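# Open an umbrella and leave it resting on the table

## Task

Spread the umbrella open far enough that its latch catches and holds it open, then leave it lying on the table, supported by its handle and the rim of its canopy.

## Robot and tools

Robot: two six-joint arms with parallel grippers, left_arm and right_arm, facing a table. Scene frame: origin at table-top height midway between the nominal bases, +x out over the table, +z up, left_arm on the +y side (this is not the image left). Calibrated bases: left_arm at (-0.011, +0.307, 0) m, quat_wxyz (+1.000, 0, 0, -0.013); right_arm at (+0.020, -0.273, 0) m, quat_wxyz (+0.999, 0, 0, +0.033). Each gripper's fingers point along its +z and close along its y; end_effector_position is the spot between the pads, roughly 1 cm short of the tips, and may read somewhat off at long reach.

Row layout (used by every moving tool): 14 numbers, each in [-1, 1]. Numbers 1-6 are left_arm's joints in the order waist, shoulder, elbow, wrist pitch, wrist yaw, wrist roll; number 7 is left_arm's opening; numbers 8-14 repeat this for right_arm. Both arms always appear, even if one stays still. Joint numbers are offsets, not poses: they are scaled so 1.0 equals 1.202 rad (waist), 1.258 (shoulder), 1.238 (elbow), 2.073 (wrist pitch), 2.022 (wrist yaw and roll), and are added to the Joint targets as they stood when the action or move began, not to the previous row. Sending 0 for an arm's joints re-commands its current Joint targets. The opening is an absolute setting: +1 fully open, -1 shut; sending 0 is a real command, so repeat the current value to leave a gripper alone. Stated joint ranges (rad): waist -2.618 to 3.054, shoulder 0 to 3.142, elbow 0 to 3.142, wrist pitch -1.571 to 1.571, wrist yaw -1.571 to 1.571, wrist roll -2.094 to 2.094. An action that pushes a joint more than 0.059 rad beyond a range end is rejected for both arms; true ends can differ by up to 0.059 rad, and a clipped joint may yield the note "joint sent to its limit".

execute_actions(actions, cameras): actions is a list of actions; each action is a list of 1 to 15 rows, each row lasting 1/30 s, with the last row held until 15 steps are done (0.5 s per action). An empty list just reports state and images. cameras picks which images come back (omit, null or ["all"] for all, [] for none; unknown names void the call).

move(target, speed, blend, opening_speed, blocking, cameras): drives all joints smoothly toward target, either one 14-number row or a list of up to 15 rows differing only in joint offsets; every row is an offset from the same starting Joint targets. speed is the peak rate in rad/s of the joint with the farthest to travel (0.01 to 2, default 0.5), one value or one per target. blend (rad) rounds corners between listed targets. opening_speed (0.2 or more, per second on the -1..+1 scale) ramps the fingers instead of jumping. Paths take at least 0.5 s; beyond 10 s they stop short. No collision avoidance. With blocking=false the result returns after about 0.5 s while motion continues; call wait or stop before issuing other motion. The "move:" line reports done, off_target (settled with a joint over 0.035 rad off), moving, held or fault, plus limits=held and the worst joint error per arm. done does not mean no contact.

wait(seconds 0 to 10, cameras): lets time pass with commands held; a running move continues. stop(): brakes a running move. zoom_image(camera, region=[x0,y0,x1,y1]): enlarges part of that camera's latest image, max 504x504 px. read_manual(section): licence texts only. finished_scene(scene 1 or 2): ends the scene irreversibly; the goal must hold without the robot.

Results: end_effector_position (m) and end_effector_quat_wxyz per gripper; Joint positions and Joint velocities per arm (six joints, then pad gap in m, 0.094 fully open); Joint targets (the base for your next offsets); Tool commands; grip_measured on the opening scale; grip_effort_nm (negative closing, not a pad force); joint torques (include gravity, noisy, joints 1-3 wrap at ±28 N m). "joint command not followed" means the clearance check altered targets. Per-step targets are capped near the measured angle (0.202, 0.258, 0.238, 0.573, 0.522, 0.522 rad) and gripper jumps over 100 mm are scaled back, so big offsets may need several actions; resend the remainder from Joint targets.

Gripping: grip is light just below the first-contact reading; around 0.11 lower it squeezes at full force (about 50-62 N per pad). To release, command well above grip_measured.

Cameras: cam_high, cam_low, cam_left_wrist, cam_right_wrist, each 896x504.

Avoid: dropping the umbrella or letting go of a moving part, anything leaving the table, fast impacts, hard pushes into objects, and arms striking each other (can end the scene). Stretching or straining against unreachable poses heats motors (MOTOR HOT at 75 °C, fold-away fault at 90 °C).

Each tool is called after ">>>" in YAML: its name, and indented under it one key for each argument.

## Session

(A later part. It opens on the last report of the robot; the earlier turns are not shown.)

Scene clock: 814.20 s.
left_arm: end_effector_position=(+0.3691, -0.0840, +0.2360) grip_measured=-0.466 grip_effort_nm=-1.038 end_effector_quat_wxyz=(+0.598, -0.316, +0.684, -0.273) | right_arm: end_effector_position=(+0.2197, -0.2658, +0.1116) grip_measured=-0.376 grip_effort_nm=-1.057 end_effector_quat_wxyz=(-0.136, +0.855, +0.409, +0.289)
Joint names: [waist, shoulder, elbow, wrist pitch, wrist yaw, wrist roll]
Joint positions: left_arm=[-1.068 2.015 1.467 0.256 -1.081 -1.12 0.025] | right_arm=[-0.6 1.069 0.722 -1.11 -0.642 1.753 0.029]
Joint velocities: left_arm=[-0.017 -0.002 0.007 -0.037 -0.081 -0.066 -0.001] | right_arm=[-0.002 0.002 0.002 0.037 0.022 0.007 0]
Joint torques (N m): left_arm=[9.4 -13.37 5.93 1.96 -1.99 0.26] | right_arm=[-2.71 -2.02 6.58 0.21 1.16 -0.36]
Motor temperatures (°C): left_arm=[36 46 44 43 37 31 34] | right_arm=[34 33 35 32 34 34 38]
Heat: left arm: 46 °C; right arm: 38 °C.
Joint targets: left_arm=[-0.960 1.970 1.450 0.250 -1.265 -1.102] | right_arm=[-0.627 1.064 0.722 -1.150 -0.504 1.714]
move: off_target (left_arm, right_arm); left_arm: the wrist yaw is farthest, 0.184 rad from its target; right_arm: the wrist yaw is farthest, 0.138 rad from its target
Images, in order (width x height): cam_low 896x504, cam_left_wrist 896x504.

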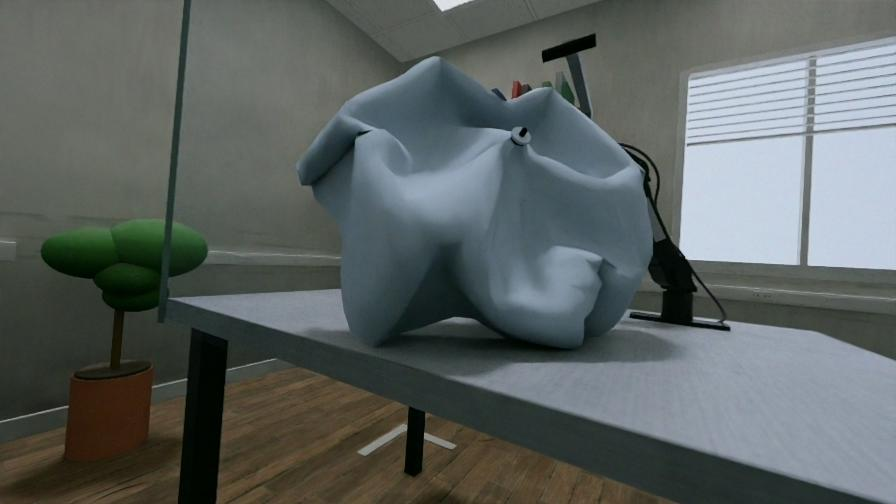

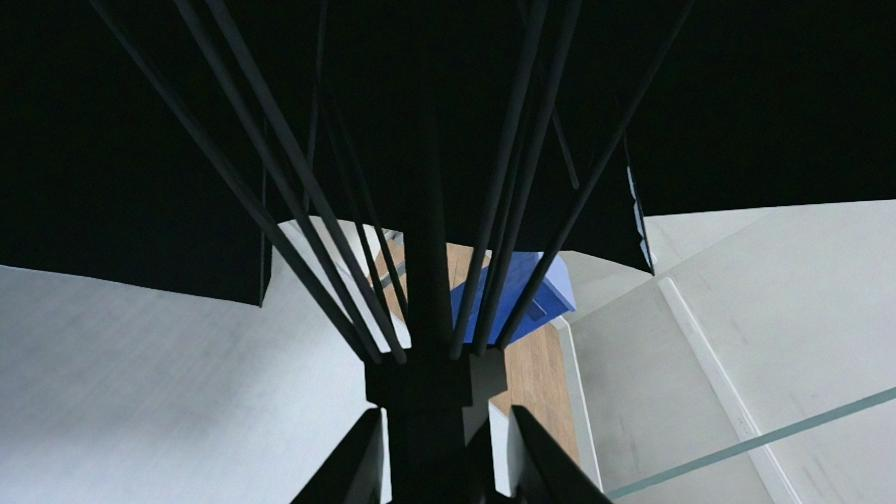

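>>> wait:
  seconds: 0

>>> zoom_image:
  camera: "cam_high"
  region: [360, 60, 540, 260]

Scene clock: 834.83 s.
left_arm: end_effector_position=(+0.3691, -0.0840, +0.2360) grip_measured=-0.466 grip_effort_nm=-1.038 end_effector_quat_wxyz=(+0.598, -0.316, +0.684, -0.273) | right_arm: end_effector_position=(+0.2196, -0.2658, +0.1116) grip_measured=-0.376 grip_effort_nm=-1.067 end_effector_quat_wxyz=(-0.136, +0.855, +0.409, +0.289)
Joint names: [waist, shoulder, elbow, wrist pitch, wrist yaw, wrist roll]
Joint positions: left_arm=[-1.068 2.015 1.467 0.256 -1.081 -1.12 0.025] | right_arm=[-0.6 1.069 0.722 -1.11 -0.642 1.753 0.029]
Joint velocities: left_arm=[-0.017 -0.002 -0.007 0.081 -0.037 0.051 -0.001] | right_arm=[-0.002 -0.007 -0.002 -0.051 -0.022 -0.051 -0.001]
Joint torques (N m): left_arm=[9.39 -13.35 5.96 1.95 -1.99 0.25] | right_arm=[-2.66 -2 6.58 0.22 1.16 -0.36]
Motor temperatures (°C): left_arm=[37 46 43 44 40 31 34] | right_arm=[34 33 35 32 35 34 38]
Heat: left arm: 46 °C; right arm: 38 °C.
Joint targets: left_arm=[-0.960 1.970 1.450 0.250 -1.265 -1.102] | right_arm=[-0.627 1.064 0.722 -1.150 -0.504 1.714]
Tool commands: left_gripper/opening=-0.65 right_gripper/opening=-0.55

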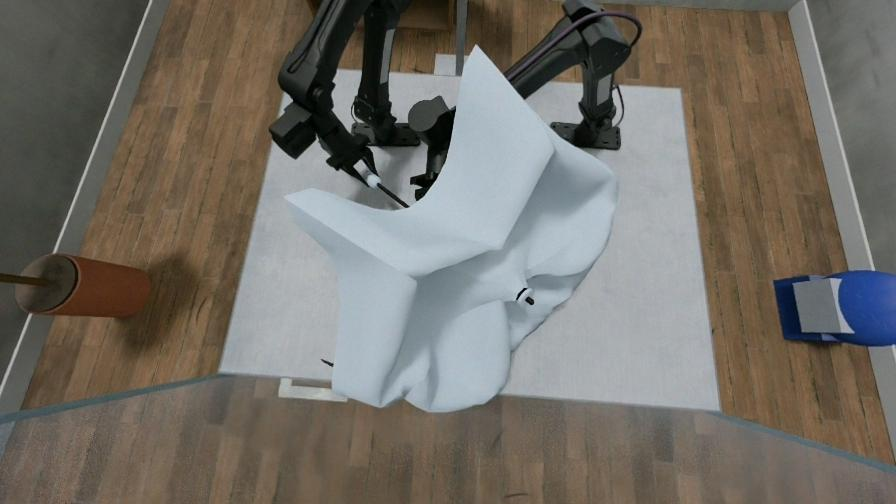

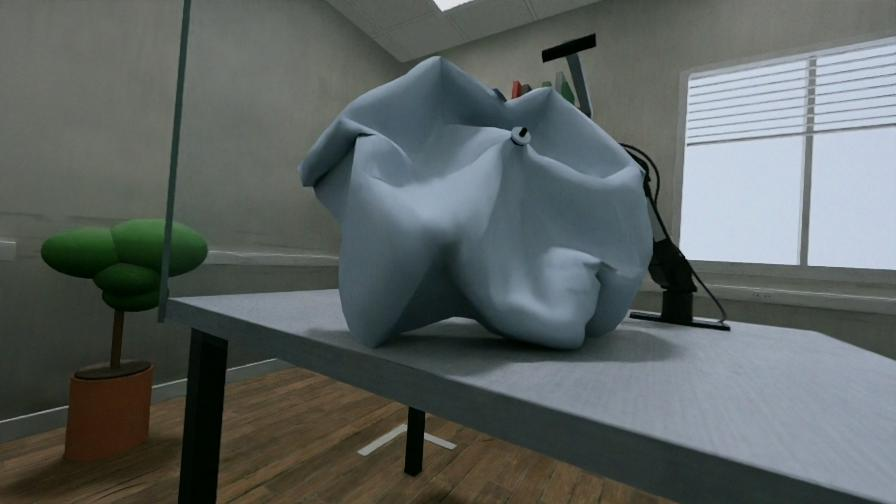

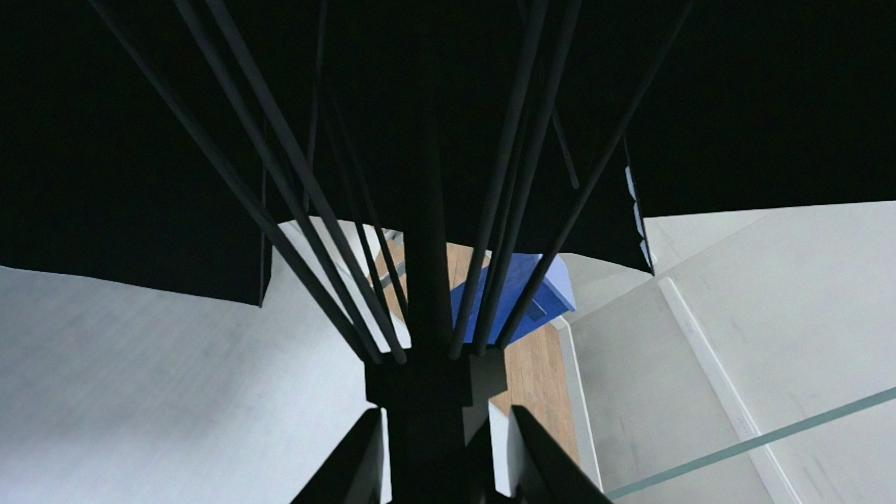

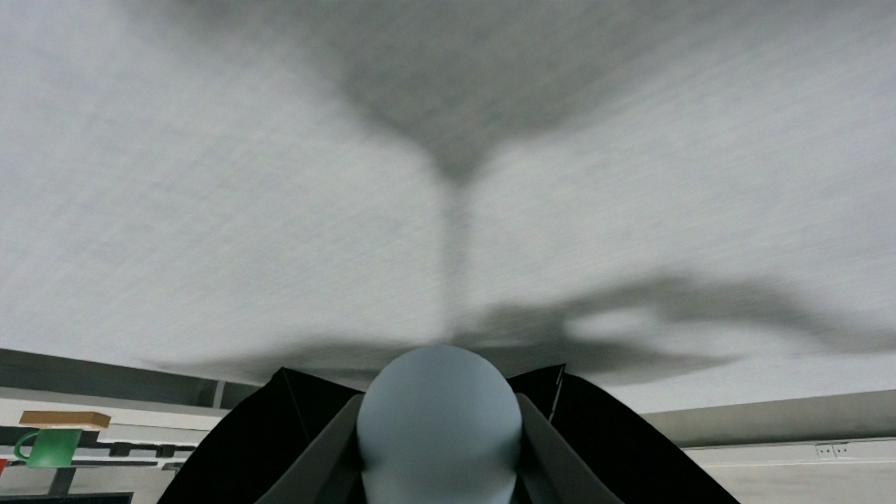

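Scaled by 2.520 from the camera's 896x504 image, which has a finer 1280x720 frame.

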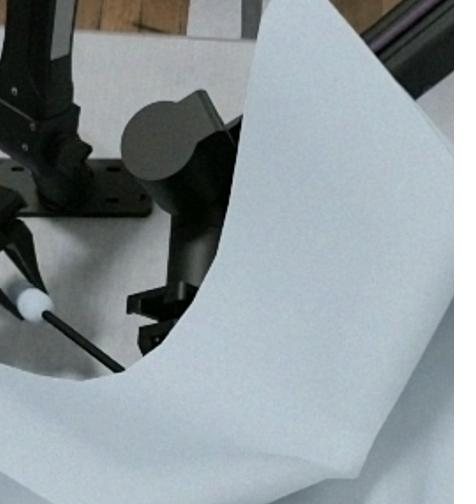

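>>> move:
  target: [-0.0582, 0.0254, 0.0081, 0.002, 0.0618, -0.0049, -0.65, 0, 0, 0, 0, 0, 0, -0.55]
  speed: 0.1
  cameras: ["cam_low", "cam_left_wrist"]

Scene clock: 891.90 s.
left_arm: end_effector_position=(+0.3669, -0.0904, +0.2350) grip_measured=-0.466 grip_effort_nm=-1.033 end_effector_quat_wxyz=(+0.592, -0.307, +0.690, -0.281) | right_arm: end_effector_position=(+0.2167, -0.2687, +0.1094) grip_measured=-0.376 grip_effort_nm=-1.067 end_effector_quat_wxyz=(-0.133, +0.859, +0.407, +0.280)
Joint names: [waist, shoulder, elbow, wrist pitch, wrist yaw, wrist roll]
Joint positions: left_arm=[-1.073 2.015 1.467 0.257 -1.055 -1.117 0.025] | right_arm=[-0.607 1.069 0.722 -1.119 -0.623 1.75 0.029]
Joint velocities: left_arm=[-0.002 0.012 0.002 -0.022 0.007 -0.007 -0.001] | right_arm=[0.012 0.027 0.007 -0.037 -0.037 -0.007 0.001]
Joint torques (N m): left_arm=[3.73 -10.88 6.74 2 -1.01 0.1] | right_arm=[-1.92 -2.02 6.52 0.28 0.96 -0.32]
Motor temperatures (°C): left_arm=[38 47 43 45 42 31 34] | right_arm=[34 33 34 32 35 34 38]
Heat: left arm: 47 °C; right arm: 38 °C.
Joint targets: left_arm=[-1.030 2.002 1.460 0.254 -1.140 -1.112] | right_arm=[-0.627 1.064 0.722 -1.150 -0.504 1.714]
move: off_target (left_arm, right_arm); left_arm: the wrist yaw is farthest, 0.085 rad from its target; right_arm: the wrist yaw is farthest, 0.119 rad from its target
Images, in order (width x height): cam_low 896x504, cam_left_wrist 896x504.

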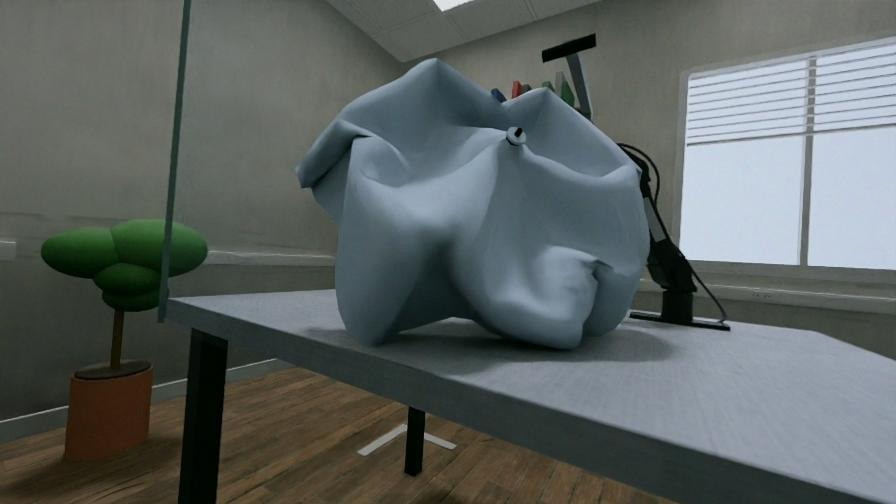

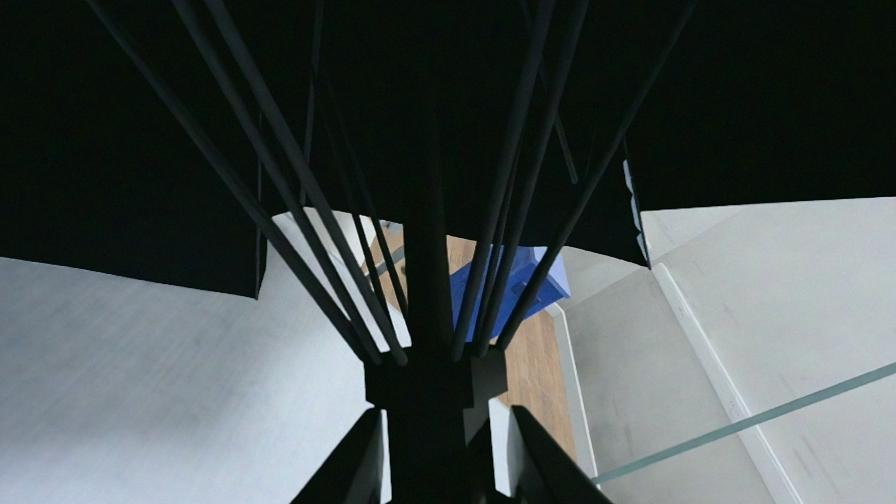

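>>> move:
  target: [-0.0416, 0.0111, 0.0097, 0.002, 0.0445, -0.005, -0.65, 0, 0, 0, 0, 0, 0, -0.55]
  speed: 0.1
  cameras: ["cam_left_wrist"]

Scene clock: 895.30 s.
left_arm: end_effector_position=(+0.3617, -0.0975, +0.2344) grip_measured=-0.466 grip_effort_nm=-1.038 end_effector_quat_wxyz=(+0.587, -0.298, +0.695, -0.288) | right_arm: end_effector_position=(+0.2116, -0.2723, +0.1059) grip_measured=-0.376 grip_effort_nm=-1.062 end_effector_quat_wxyz=(-0.129, +0.866, +0.405, +0.265)
Joint names: [waist, shoulder, elbow, wrist pitch, wrist yaw, wrist roll]
Joint positions: left_arm=[-1.086 2.015 1.467 0.257 -1.042 -1.115 0.025] | right_arm=[-0.615 1.069 0.722 -1.136 -0.592 1.744 0.029]
Joint velocities: left_arm=[-0.002 -0.007 0.022 0.007 -0.066 -0.066 0] | right_arm=[0.002 -0.002 0.002 0.11 -0.007 -0.081 0]
Joint torques (N m): left_arm=[0.5 -9.81 7.66 2.06 -0.27 -0.04] | right_arm=[-1.22 -1.99 6.52 0.4 0.62 -0.28]
Motor temperatures (°C): left_arm=[38 47 43 45 42 31 34] | right_arm=[34 33 34 32 35 34 38]
Heat: left arm: 47 °C; right arm: 38 °C.
Joint targets: left_arm=[-1.080 2.016 1.472 0.258 -1.050 -1.122] | right_arm=[-0.627 1.064 0.722 -1.150 -0.504 1.715]
move: off_target (right_arm); right_arm: the wrist yaw is farthest, 0.088 rad from its target
Images, in order (width x height): cam_left_wrist 896x504.

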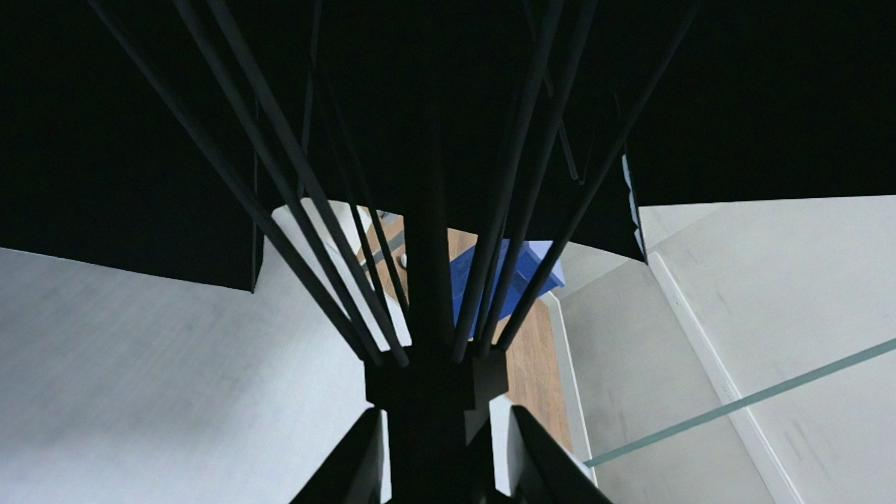

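>>> wait:
  seconds: 0

>>> zoom_image:
  camera: "cam_high"
  region: [400, 20, 640, 220]

>>> zoom_image:
  camera: "cam_high"
  region: [270, 160, 640, 430]

>>> zoom_image:
  camera: "cam_low"
  region: [280, 40, 680, 360]

Scene clock: 989.67 s.
left_arm: end_effector_position=(+0.3617, -0.0977, +0.2344) grip_measured=-0.466 grip_effort_nm=-1.038 end_effector_quat_wxyz=(+0.587, -0.298, +0.695, -0.289) | right_arm: end_effector_position=(+0.2115, -0.2724, +0.1058) grip_measured=-0.376 grip_effort_nm=-1.062 end_effector_quat_wxyz=(-0.129, +0.866, +0.405, +0.264)
Joint names: [waist, shoulder, elbow, wrist pitch, wrist yaw, wrist roll]
Joint positions: left_arm=[-1.086 2.015 1.467 0.257 -1.041 -1.115 0.025] | right_arm=[-0.615 1.069 0.722 -1.136 -0.591 1.744 0.029]
Joint velocities: left_arm=[0.017 -0.002 -0.012 0.051 -0.081 0.095 0] | right_arm=[0.012 0.002 -0.002 0.051 -0.081 -0.066 -0.001]
Joint torques (N m): left_arm=[0.53 -9.8 7.66 2.07 -0.27 -0.04] | right_arm=[-1.24 -1.98 6.5 0.41 0.62 -0.29]
Motor temperatures (°C): left_arm=[35 46 44 47 36 31 35] | right_arm=[34 33 34 32 34 34 38]
Heat: left arm: 47 °C; right arm: 38 °C.
Joint targets: left_arm=[-1.080 2.016 1.472 0.258 -1.050 -1.122] | right_arm=[-0.627 1.064 0.722 -1.150 -0.504 1.714]
Tool commands: left_gripper/opening=-0.65 right_gripper/opening=-0.55

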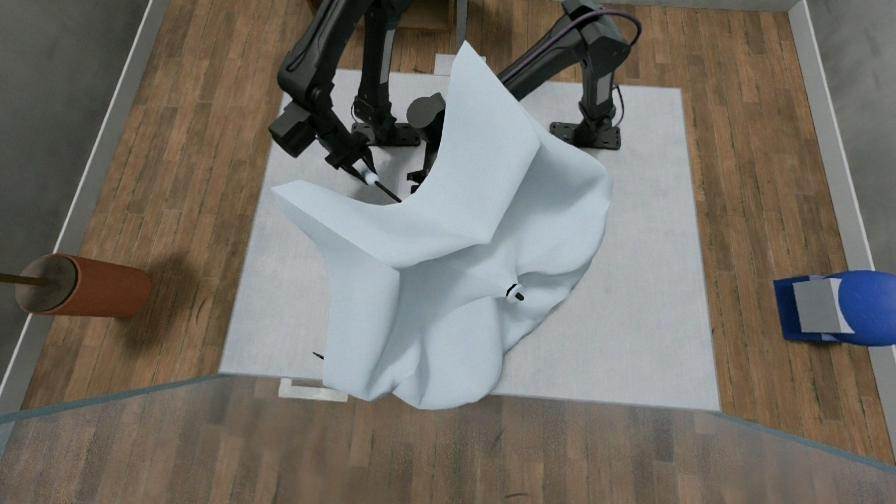

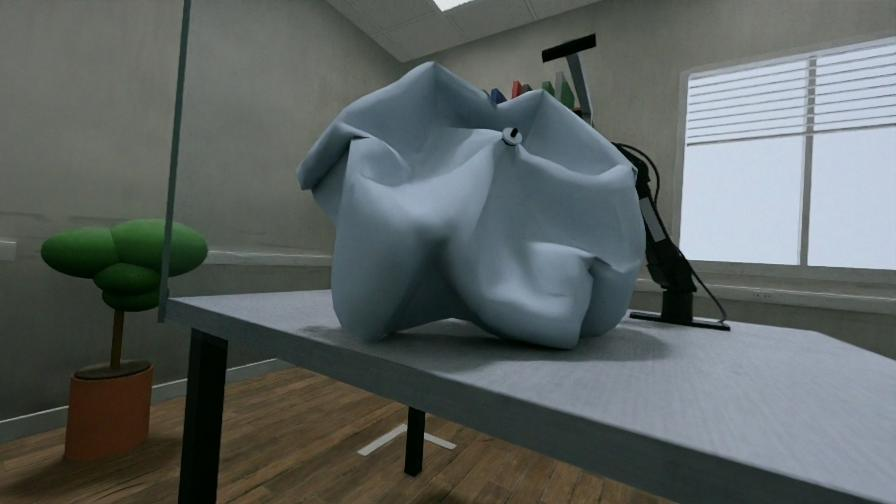

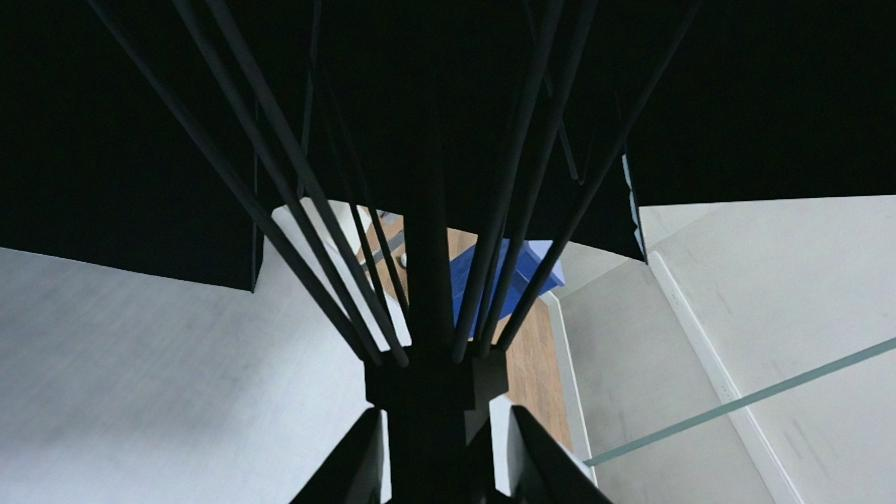

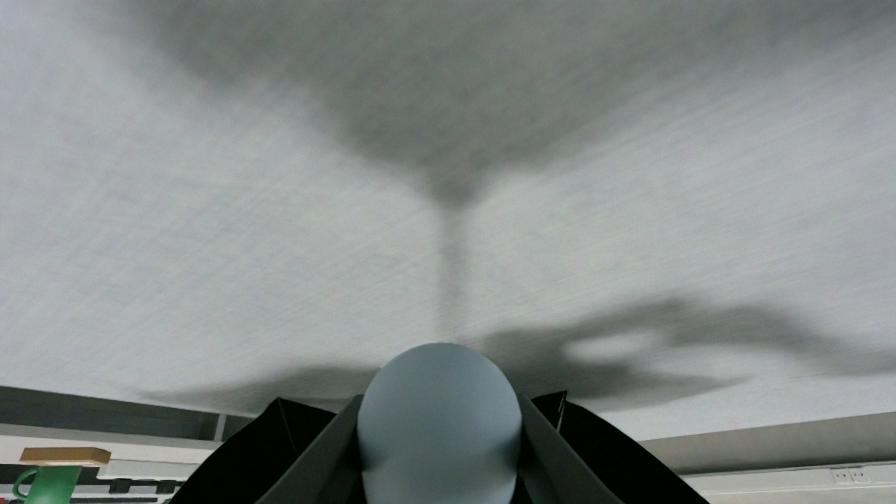

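Scaled by 2.100 from the camera's 896x504 image, which has a finer 1280x720 frame.

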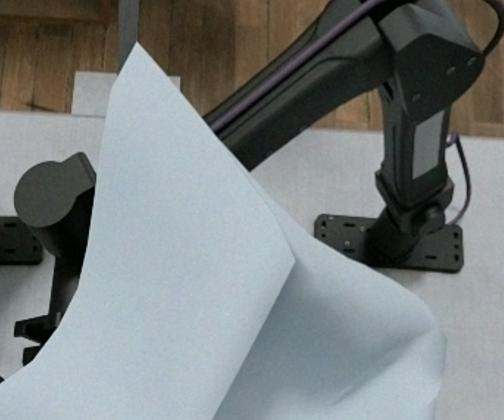

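Scaled by 1.362 from the camera's 896x504 image, which has a finer 1280x720 frame.

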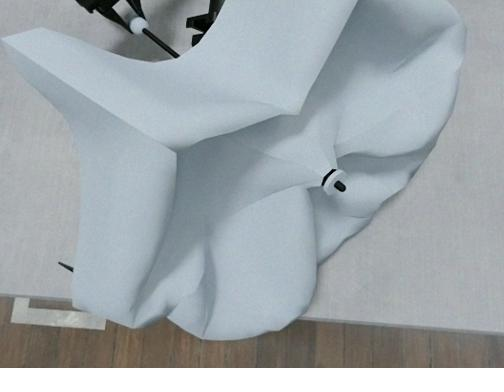

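Scaled by 1.260 from the camera's 896x504 image, which has a finer 1280x720 frame.

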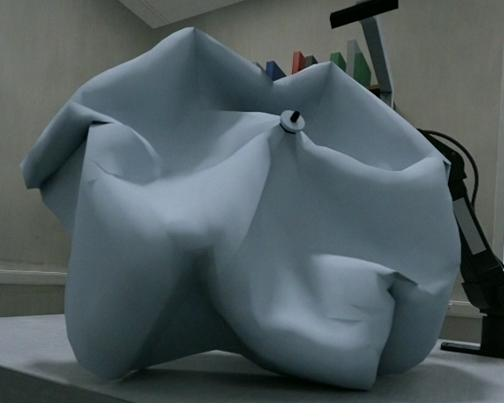

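>>> execute_actions:
  actions: []

Scene clock: 1008.03 s.
left_arm: end_effector_position=(+0.3617, -0.0977, +0.2344) grip_measured=-0.466 grip_effort_nm=-1.053 end_effector_quat_wxyz=(+0.587, -0.298, +0.695, -0.289) | right_arm: end_effector_position=(+0.2115, -0.2724, +0.1058) grip_measured=-0.376 grip_effort_nm=-1.062 end_effector_quat_wxyz=(-0.129, +0.866, +0.405, +0.264)
Joint names: [waist, shoulder, elbow, wrist pitch, wrist yaw, wrist roll]
Joint positions: left_arm=[-1.086 2.015 1.467 0.257 -1.041 -1.115 0.025] | right_arm=[-0.615 1.069 0.722 -1.136 -0.591 1.744 0.029]
Joint velocities: left_arm=[-0.002 -0.012 -0.002 0.022 -0.11 -0.022 0] | right_arm=[-0.007 -0.012 -0.002 -0.095 -0.051 0.022 0]
Joint torques (N m): left_arm=[0.51 -9.84 7.68 2.06 -0.28 -0.04] | right_arm=[-1.16 -1.94 6.49 0.4 0.62 -0.28]
Motor temperatures (°C): left_arm=[35 46 44 47 35 31 35] | right_arm=[34 33 35 32 34 34 38]
Heat: left arm: 47 °C; right arm: 38 °C.
Joint targets: left_arm=[-1.080 2.016 1.472 0.258 -1.050 -1.122] | right_arm=[-0.627 1.064 0.722 -1.150 -0.504 1.714]
Tool commands: left_gripper/opening=-0.65 right_gripper/opening=-0.55

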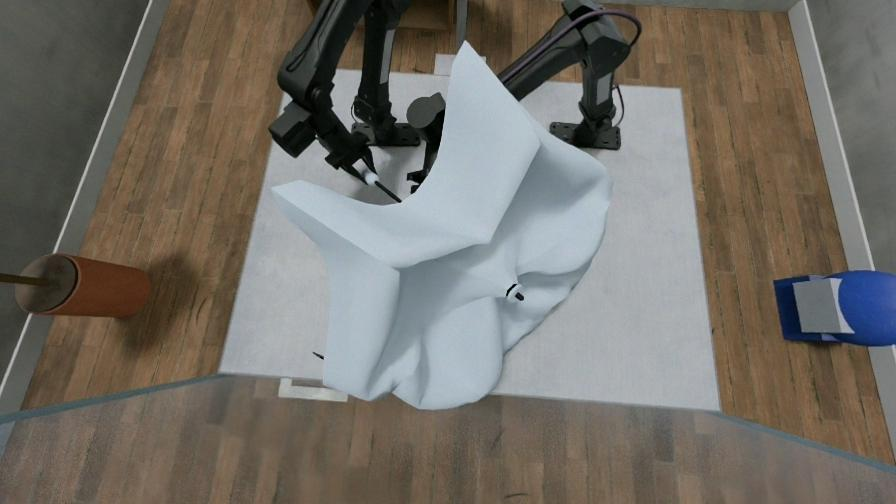

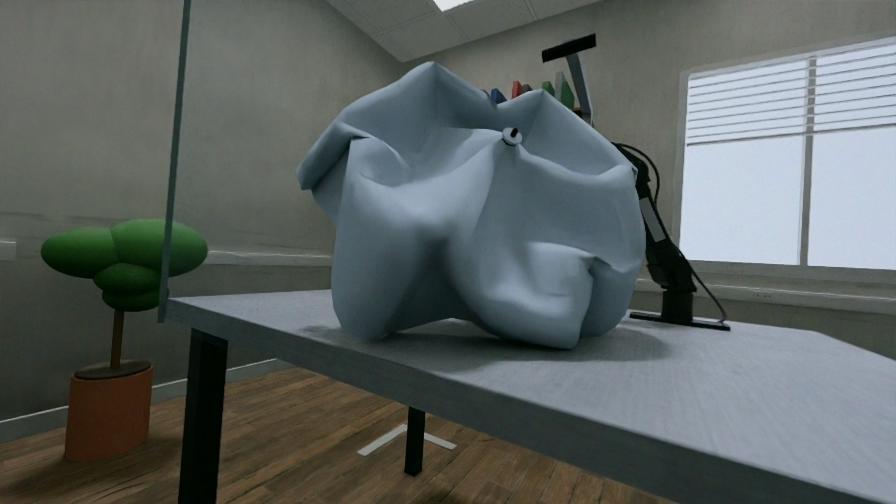

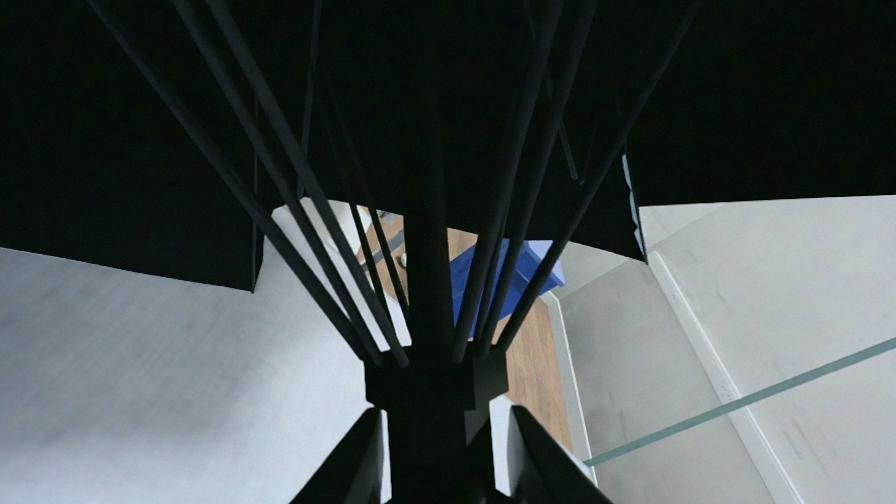

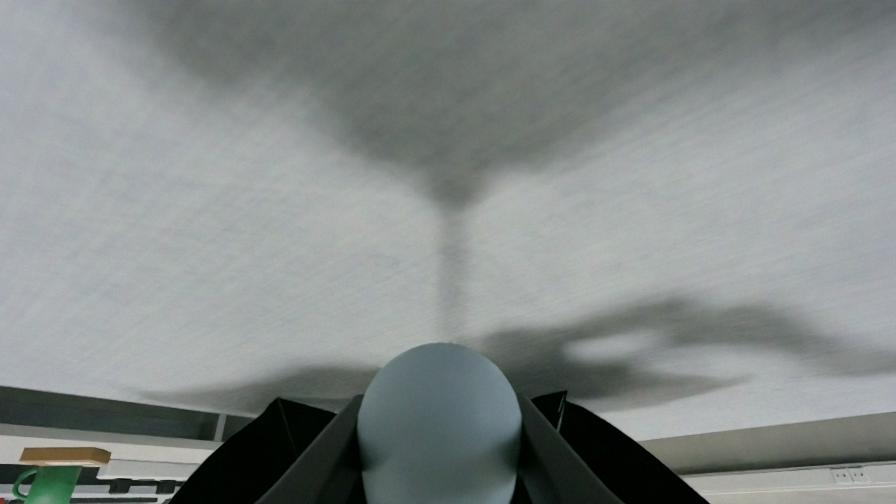

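>>> zoom_image:
  camera: "cam_low"
  region: [290, 200, 690, 400]

>>> zoom_image:
  camera: "cam_left_wrist"
  region: [200, 100, 700, 504]

Scaled by 1.260 from the camera's 896x504 image, which has a finer 1280x720 frame.

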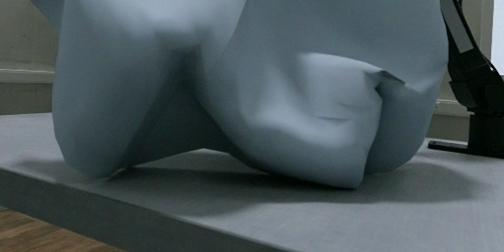

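Scaled by 1.008 from the camera's 896x504 image, which has a finer 1280x720 frame.

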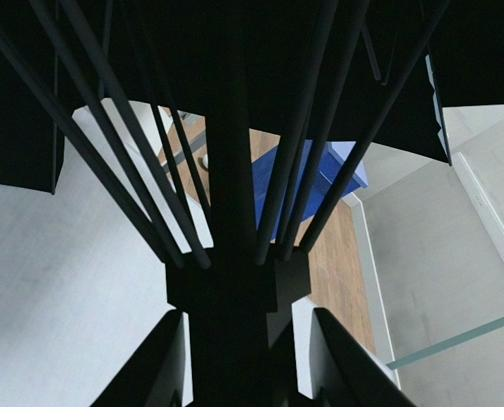

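>>> move:
  target:
    - [0,-0.024,0.0899,-0.06,0,0,-0.65,0,-0.0038,0.1231,-0.0681,0,0,-0.55]
    - [0,-0.0366,0.185,-0.1245,0,0,-0.65,0,0.008,0.242,-0.1319,0,0,-0.55]
  speed: 0.15
  blend: 0.02
  cameras: ["cam_high","cam_low"]

Scene clock: 1068.20 s.
left_arm: end_effector_position=(+0.3643, -0.1054, +0.2813) grip_measured=-0.468 grip_effort_nm=-1.033 end_effector_quat_wxyz=(+0.579, -0.305, +0.698, -0.291) | right_arm: end_effector_position=(+0.2067, -0.2819, +0.1679) grip_measured=-0.376 grip_effort_nm=-1.057 end_effector_quat_wxyz=(-0.110, +0.876, +0.402, +0.243)
Joint names: [waist, shoulder, elbow, wrist pitch, wrist yaw, wrist roll]
Joint positions: left_arm=[-1.087 2.007 1.665 0.022 -1.036 -1.155 0.025] | right_arm=[-0.626 1.069 0.991 -1.399 -0.532 1.746 0.029]
Joint velocities: left_arm=[0.012 0.012 -0.017 -0.051 0.037 -0.007 0] | right_arm=[-0.012 0.017 -0.002 -0.037 -0.037 0.051 -0.001]
Joint torques (N m): left_arm=[0.58 -12.94 10.52 1.82 -0.33 0.44] | right_arm=[-0.1 -1.16 9.29 0.33 0 -0.29]
Motor temperatures (°C): left_arm=[35 46 44 47 34 31 35] | right_arm=[34 33 35 32 34 34 38]
Heat: left arm: 47 °C; right arm: 38 °C.
Joint targets: left_arm=[-1.080 1.969 1.701 0.000 -1.050 -1.122] | right_arm=[-0.627 1.074 1.022 -1.423 -0.504 1.714]
move: off_target (left_arm); left_arm: the shoulder is farthest, 0.037 rad from its target
Images, in order (width x height): cam_high 896x504, cam_low 896x504.

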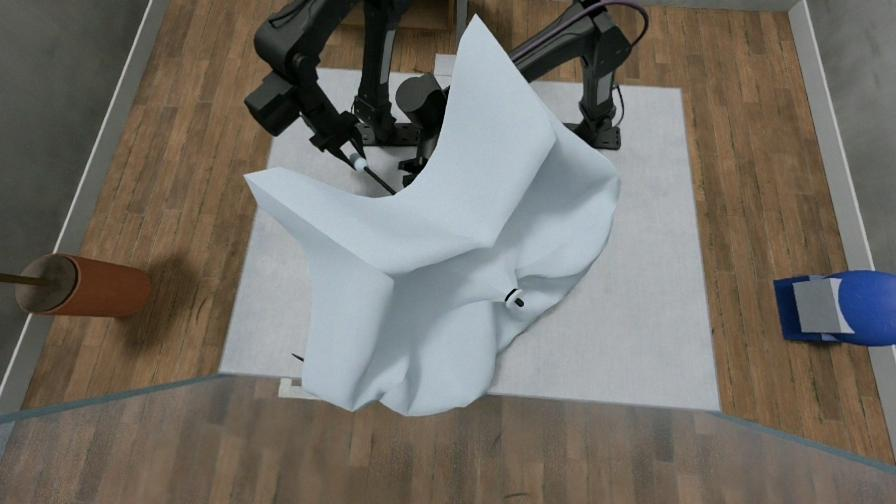

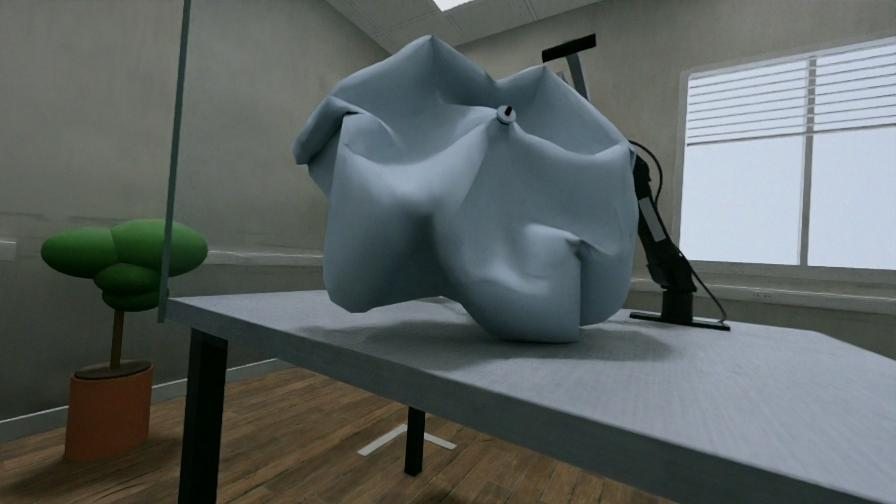

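>>> move:
  target:
    - [0,-0.031,0.1082,-0.0675,0,0,-0.65,0,0.0286,0.1212,-0.0564,0,0,-0.55]
  speed: 0.12
  cameras: ["cam_high","cam_low"]

Scene clock: 1080.77 s.
left_arm: end_effector_position=(+0.3613, -0.1019, +0.3220) grip_measured=-0.468 grip_effort_nm=-1.038 end_effector_quat_wxyz=(+0.576, -0.300, +0.703, -0.291) | right_arm: end_effector_position=(+0.2083, -0.2813, +0.2023) grip_measured=-0.376 grip_effort_nm=-1.067 end_effector_quat_wxyz=(-0.111, +0.873, +0.405, +0.247)
Joint names: [waist, shoulder, elbow, wrist pitch, wrist yaw, wrist roll]
Joint positions: left_arm=[-1.087 1.978 1.791 -0.139 -1.023 -1.153 0.025] | right_arm=[-0.626 1.103 1.144 -1.519 -0.541 1.739 0.029]
Joint velocities: left_arm=[-0.012 -0.002 -0.012 0.081 0.007 0.051 0] | right_arm=[-0.007 -0.007 0.002 -0.007 0.007 0.095 0]
Joint torques (N m): left_arm=[0.57 -13.52 11.19 2.06 -0.46 0.39] | right_arm=[-0.12 -1.1 8.8 0.34 0.08 -0.23]
Motor temperatures (°C): left_arm=[35 48 44 46 34 31 35] | right_arm=[34 33 35 32 34 34 38]
Heat: left arm: 48 °C; right arm: 38 °C.
Joint targets: left_arm=[-1.080 1.930 1.835 -0.140 -1.050 -1.122] | right_arm=[-0.627 1.110 1.172 -1.540 -0.504 1.714]
move: off_target (left_arm, right_arm); left_arm: the shoulder is farthest, 0.048 rad from its target; right_arm: the wrist yaw is farthest, 0.037 rad from its target
Images, in order (width x height): cam_high 896x504, cam_low 896x504.

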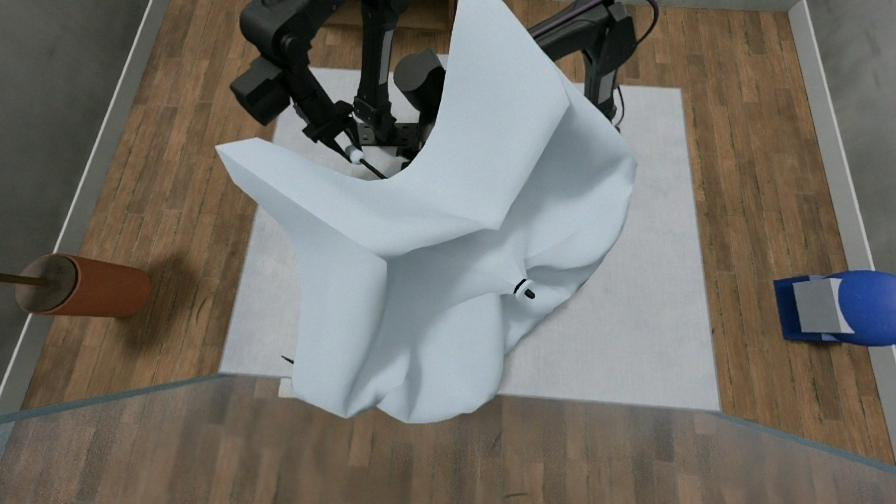

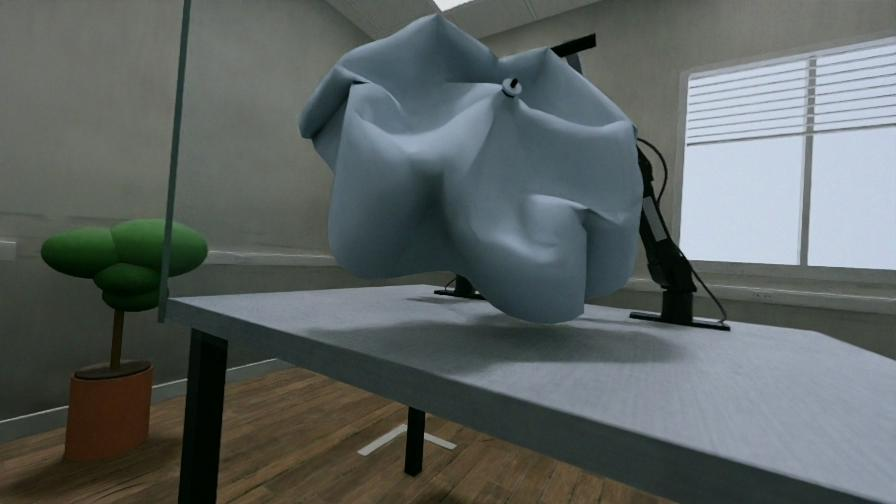

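>>> move:
  target: [0.0408,-0.0191,0.0024,0.0232,-0.0534,-0.0054,-0.65,0,0,0,0,0,0,-0.55]
  speed: 0.06
  cameras: ["cam_low"]

Scene clock: 1094.97 s.
left_arm: end_effector_position=(+0.3749, -0.0732, +0.3353) grip_measured=-0.468 grip_effort_nm=-1.033 end_effector_quat_wxyz=(+0.601, -0.332, +0.676, -0.268) | right_arm: end_effector_position=(+0.2070, -0.2790, +0.2028) grip_measured=-0.376 grip_effort_nm=-1.062 end_effector_quat_wxyz=(-0.116, +0.870, +0.410, +0.248)
Joint names: [waist, shoulder, elbow, wrist pitch, wrist yaw, wrist roll]
Joint positions: left_arm=[-1.05 1.962 1.791 -0.129 -1.095 -1.144 0.025] | right_arm=[-0.626 1.103 1.144 -1.529 -0.549 1.725 0.029]
Joint velocities: left_arm=[0.002 -0.002 -0.002 -0.007 -0.007 -0.007 0] | right_arm=[0.017 -0.027 -0.007 -0.007 -0.007 -0.022 0]
Joint torques (N m): left_arm=[1.7 -13.93 11.41 2.41 -0.79 0.15] | right_arm=[-0.12 -1.09 8.7 0.42 0.17 -0.1]
Motor temperatures (°C): left_arm=[35 48 46 47 34 31 35] | right_arm=[34 33 36 32 34 34 38]
Heat: left arm: 48 °C; right arm: 38 °C.
Joint targets: left_arm=[-1.031 1.906 1.838 -0.092 -1.158 -1.133] | right_arm=[-0.627 1.110 1.172 -1.540 -0.504 1.714]
move: off_target (left_arm, right_arm); left_arm: the wrist yaw is farthest, 0.063 rad from its target; right_arm: the wrist yaw is farthest, 0.045 rad from its target
Images, in order (width x height): cam_low 896x504.

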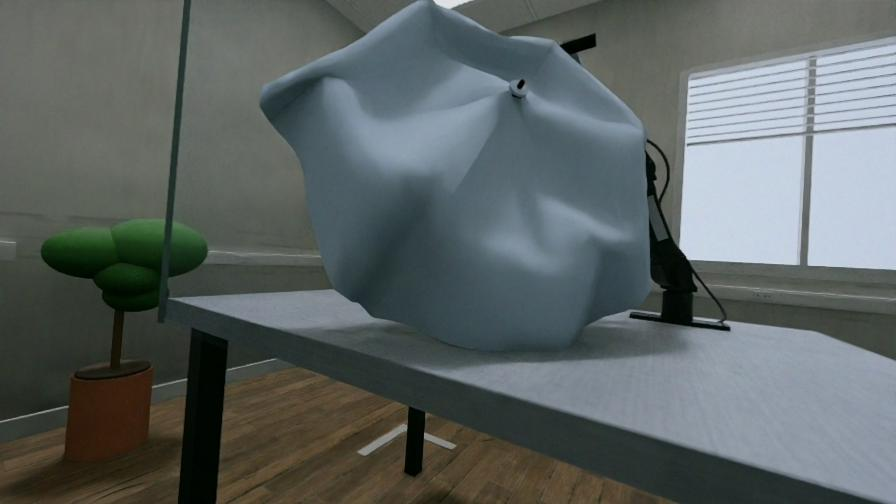

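>>> move:
  target: [0.025,-0.0199,0.004,0.0029,-0.0297,0.003,-0.65,0,0,0,0,0,0,-0.55]
  speed: 0.06
  cameras: ["cam_low","cam_left_wrist"]

Scene clock: 1100.77 s.
left_arm: end_effector_position=(+0.3816, -0.0257, +0.3890) grip_measured=-0.649 grip_effort_nm=-0.076 end_effector_quat_wxyz=(+0.632, -0.401, +0.605, -0.272) | right_arm: end_effector_position=(+0.2055, -0.2784, +0.2018) grip_measured=-0.376 grip_effort_nm=-1.067 end_effector_quat_wxyz=(-0.122, +0.873, +0.404, +0.243)
Joint names: [waist, shoulder, elbow, wrist pitch, wrist yaw, wrist roll]
Joint positions: left_arm=[-1.008 1.9 1.822 -0.074 -1.208 -1.134 0.017] | right_arm=[-0.626 1.108 1.144 -1.539 -0.548 1.734 0.029]
Joint velocities: left_arm=[0.007 -0.002 -0.007 0.007 -0.007 0.037 -0.001] | right_arm=[-0.002 -0.012 -0.012 0.037 0.007 0.051 -0.001]
Joint torques (N m): left_arm=[0.69 -10.44 9.11 1.82 -0.23 0.13] | right_arm=[-0.12 -1.44 8.72 0.49 0.15 -0.17]
Motor temperatures (°C): left_arm=[35 49 46 47 34 31 35] | right_arm=[34 33 36 32 34 34 38]
Heat: left arm: 49 °C; right arm: 38 °C.
Joint targets: left_arm=[-1.001 1.881 1.843 -0.085 -1.218 -1.127] | right_arm=[-0.627 1.110 1.172 -1.540 -0.504 1.714]
move: off_target (right_arm); right_arm: the wrist yaw is farthest, 0.044 rad from its target
Images, in order (width x height): cam_low 896x504, cam_left_wrist 896x504.

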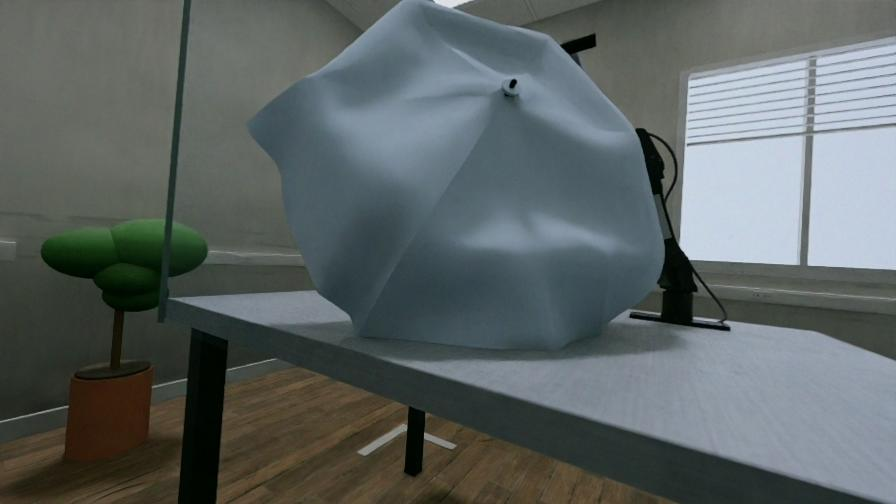

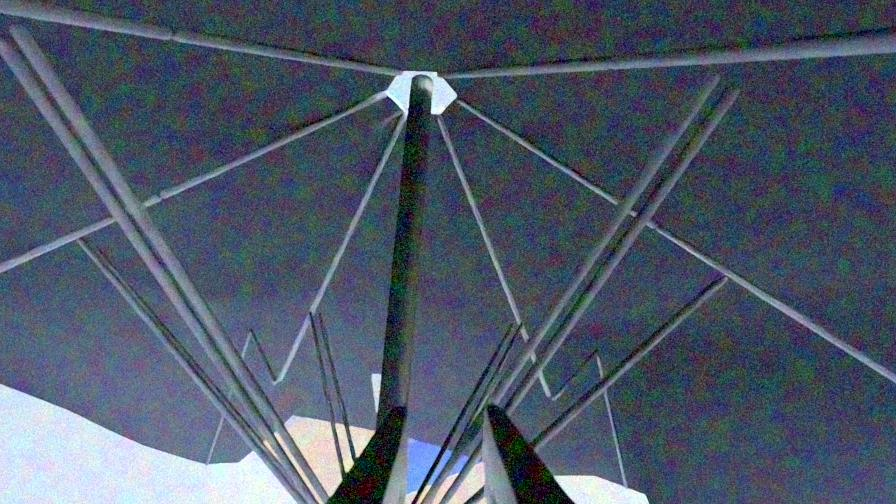

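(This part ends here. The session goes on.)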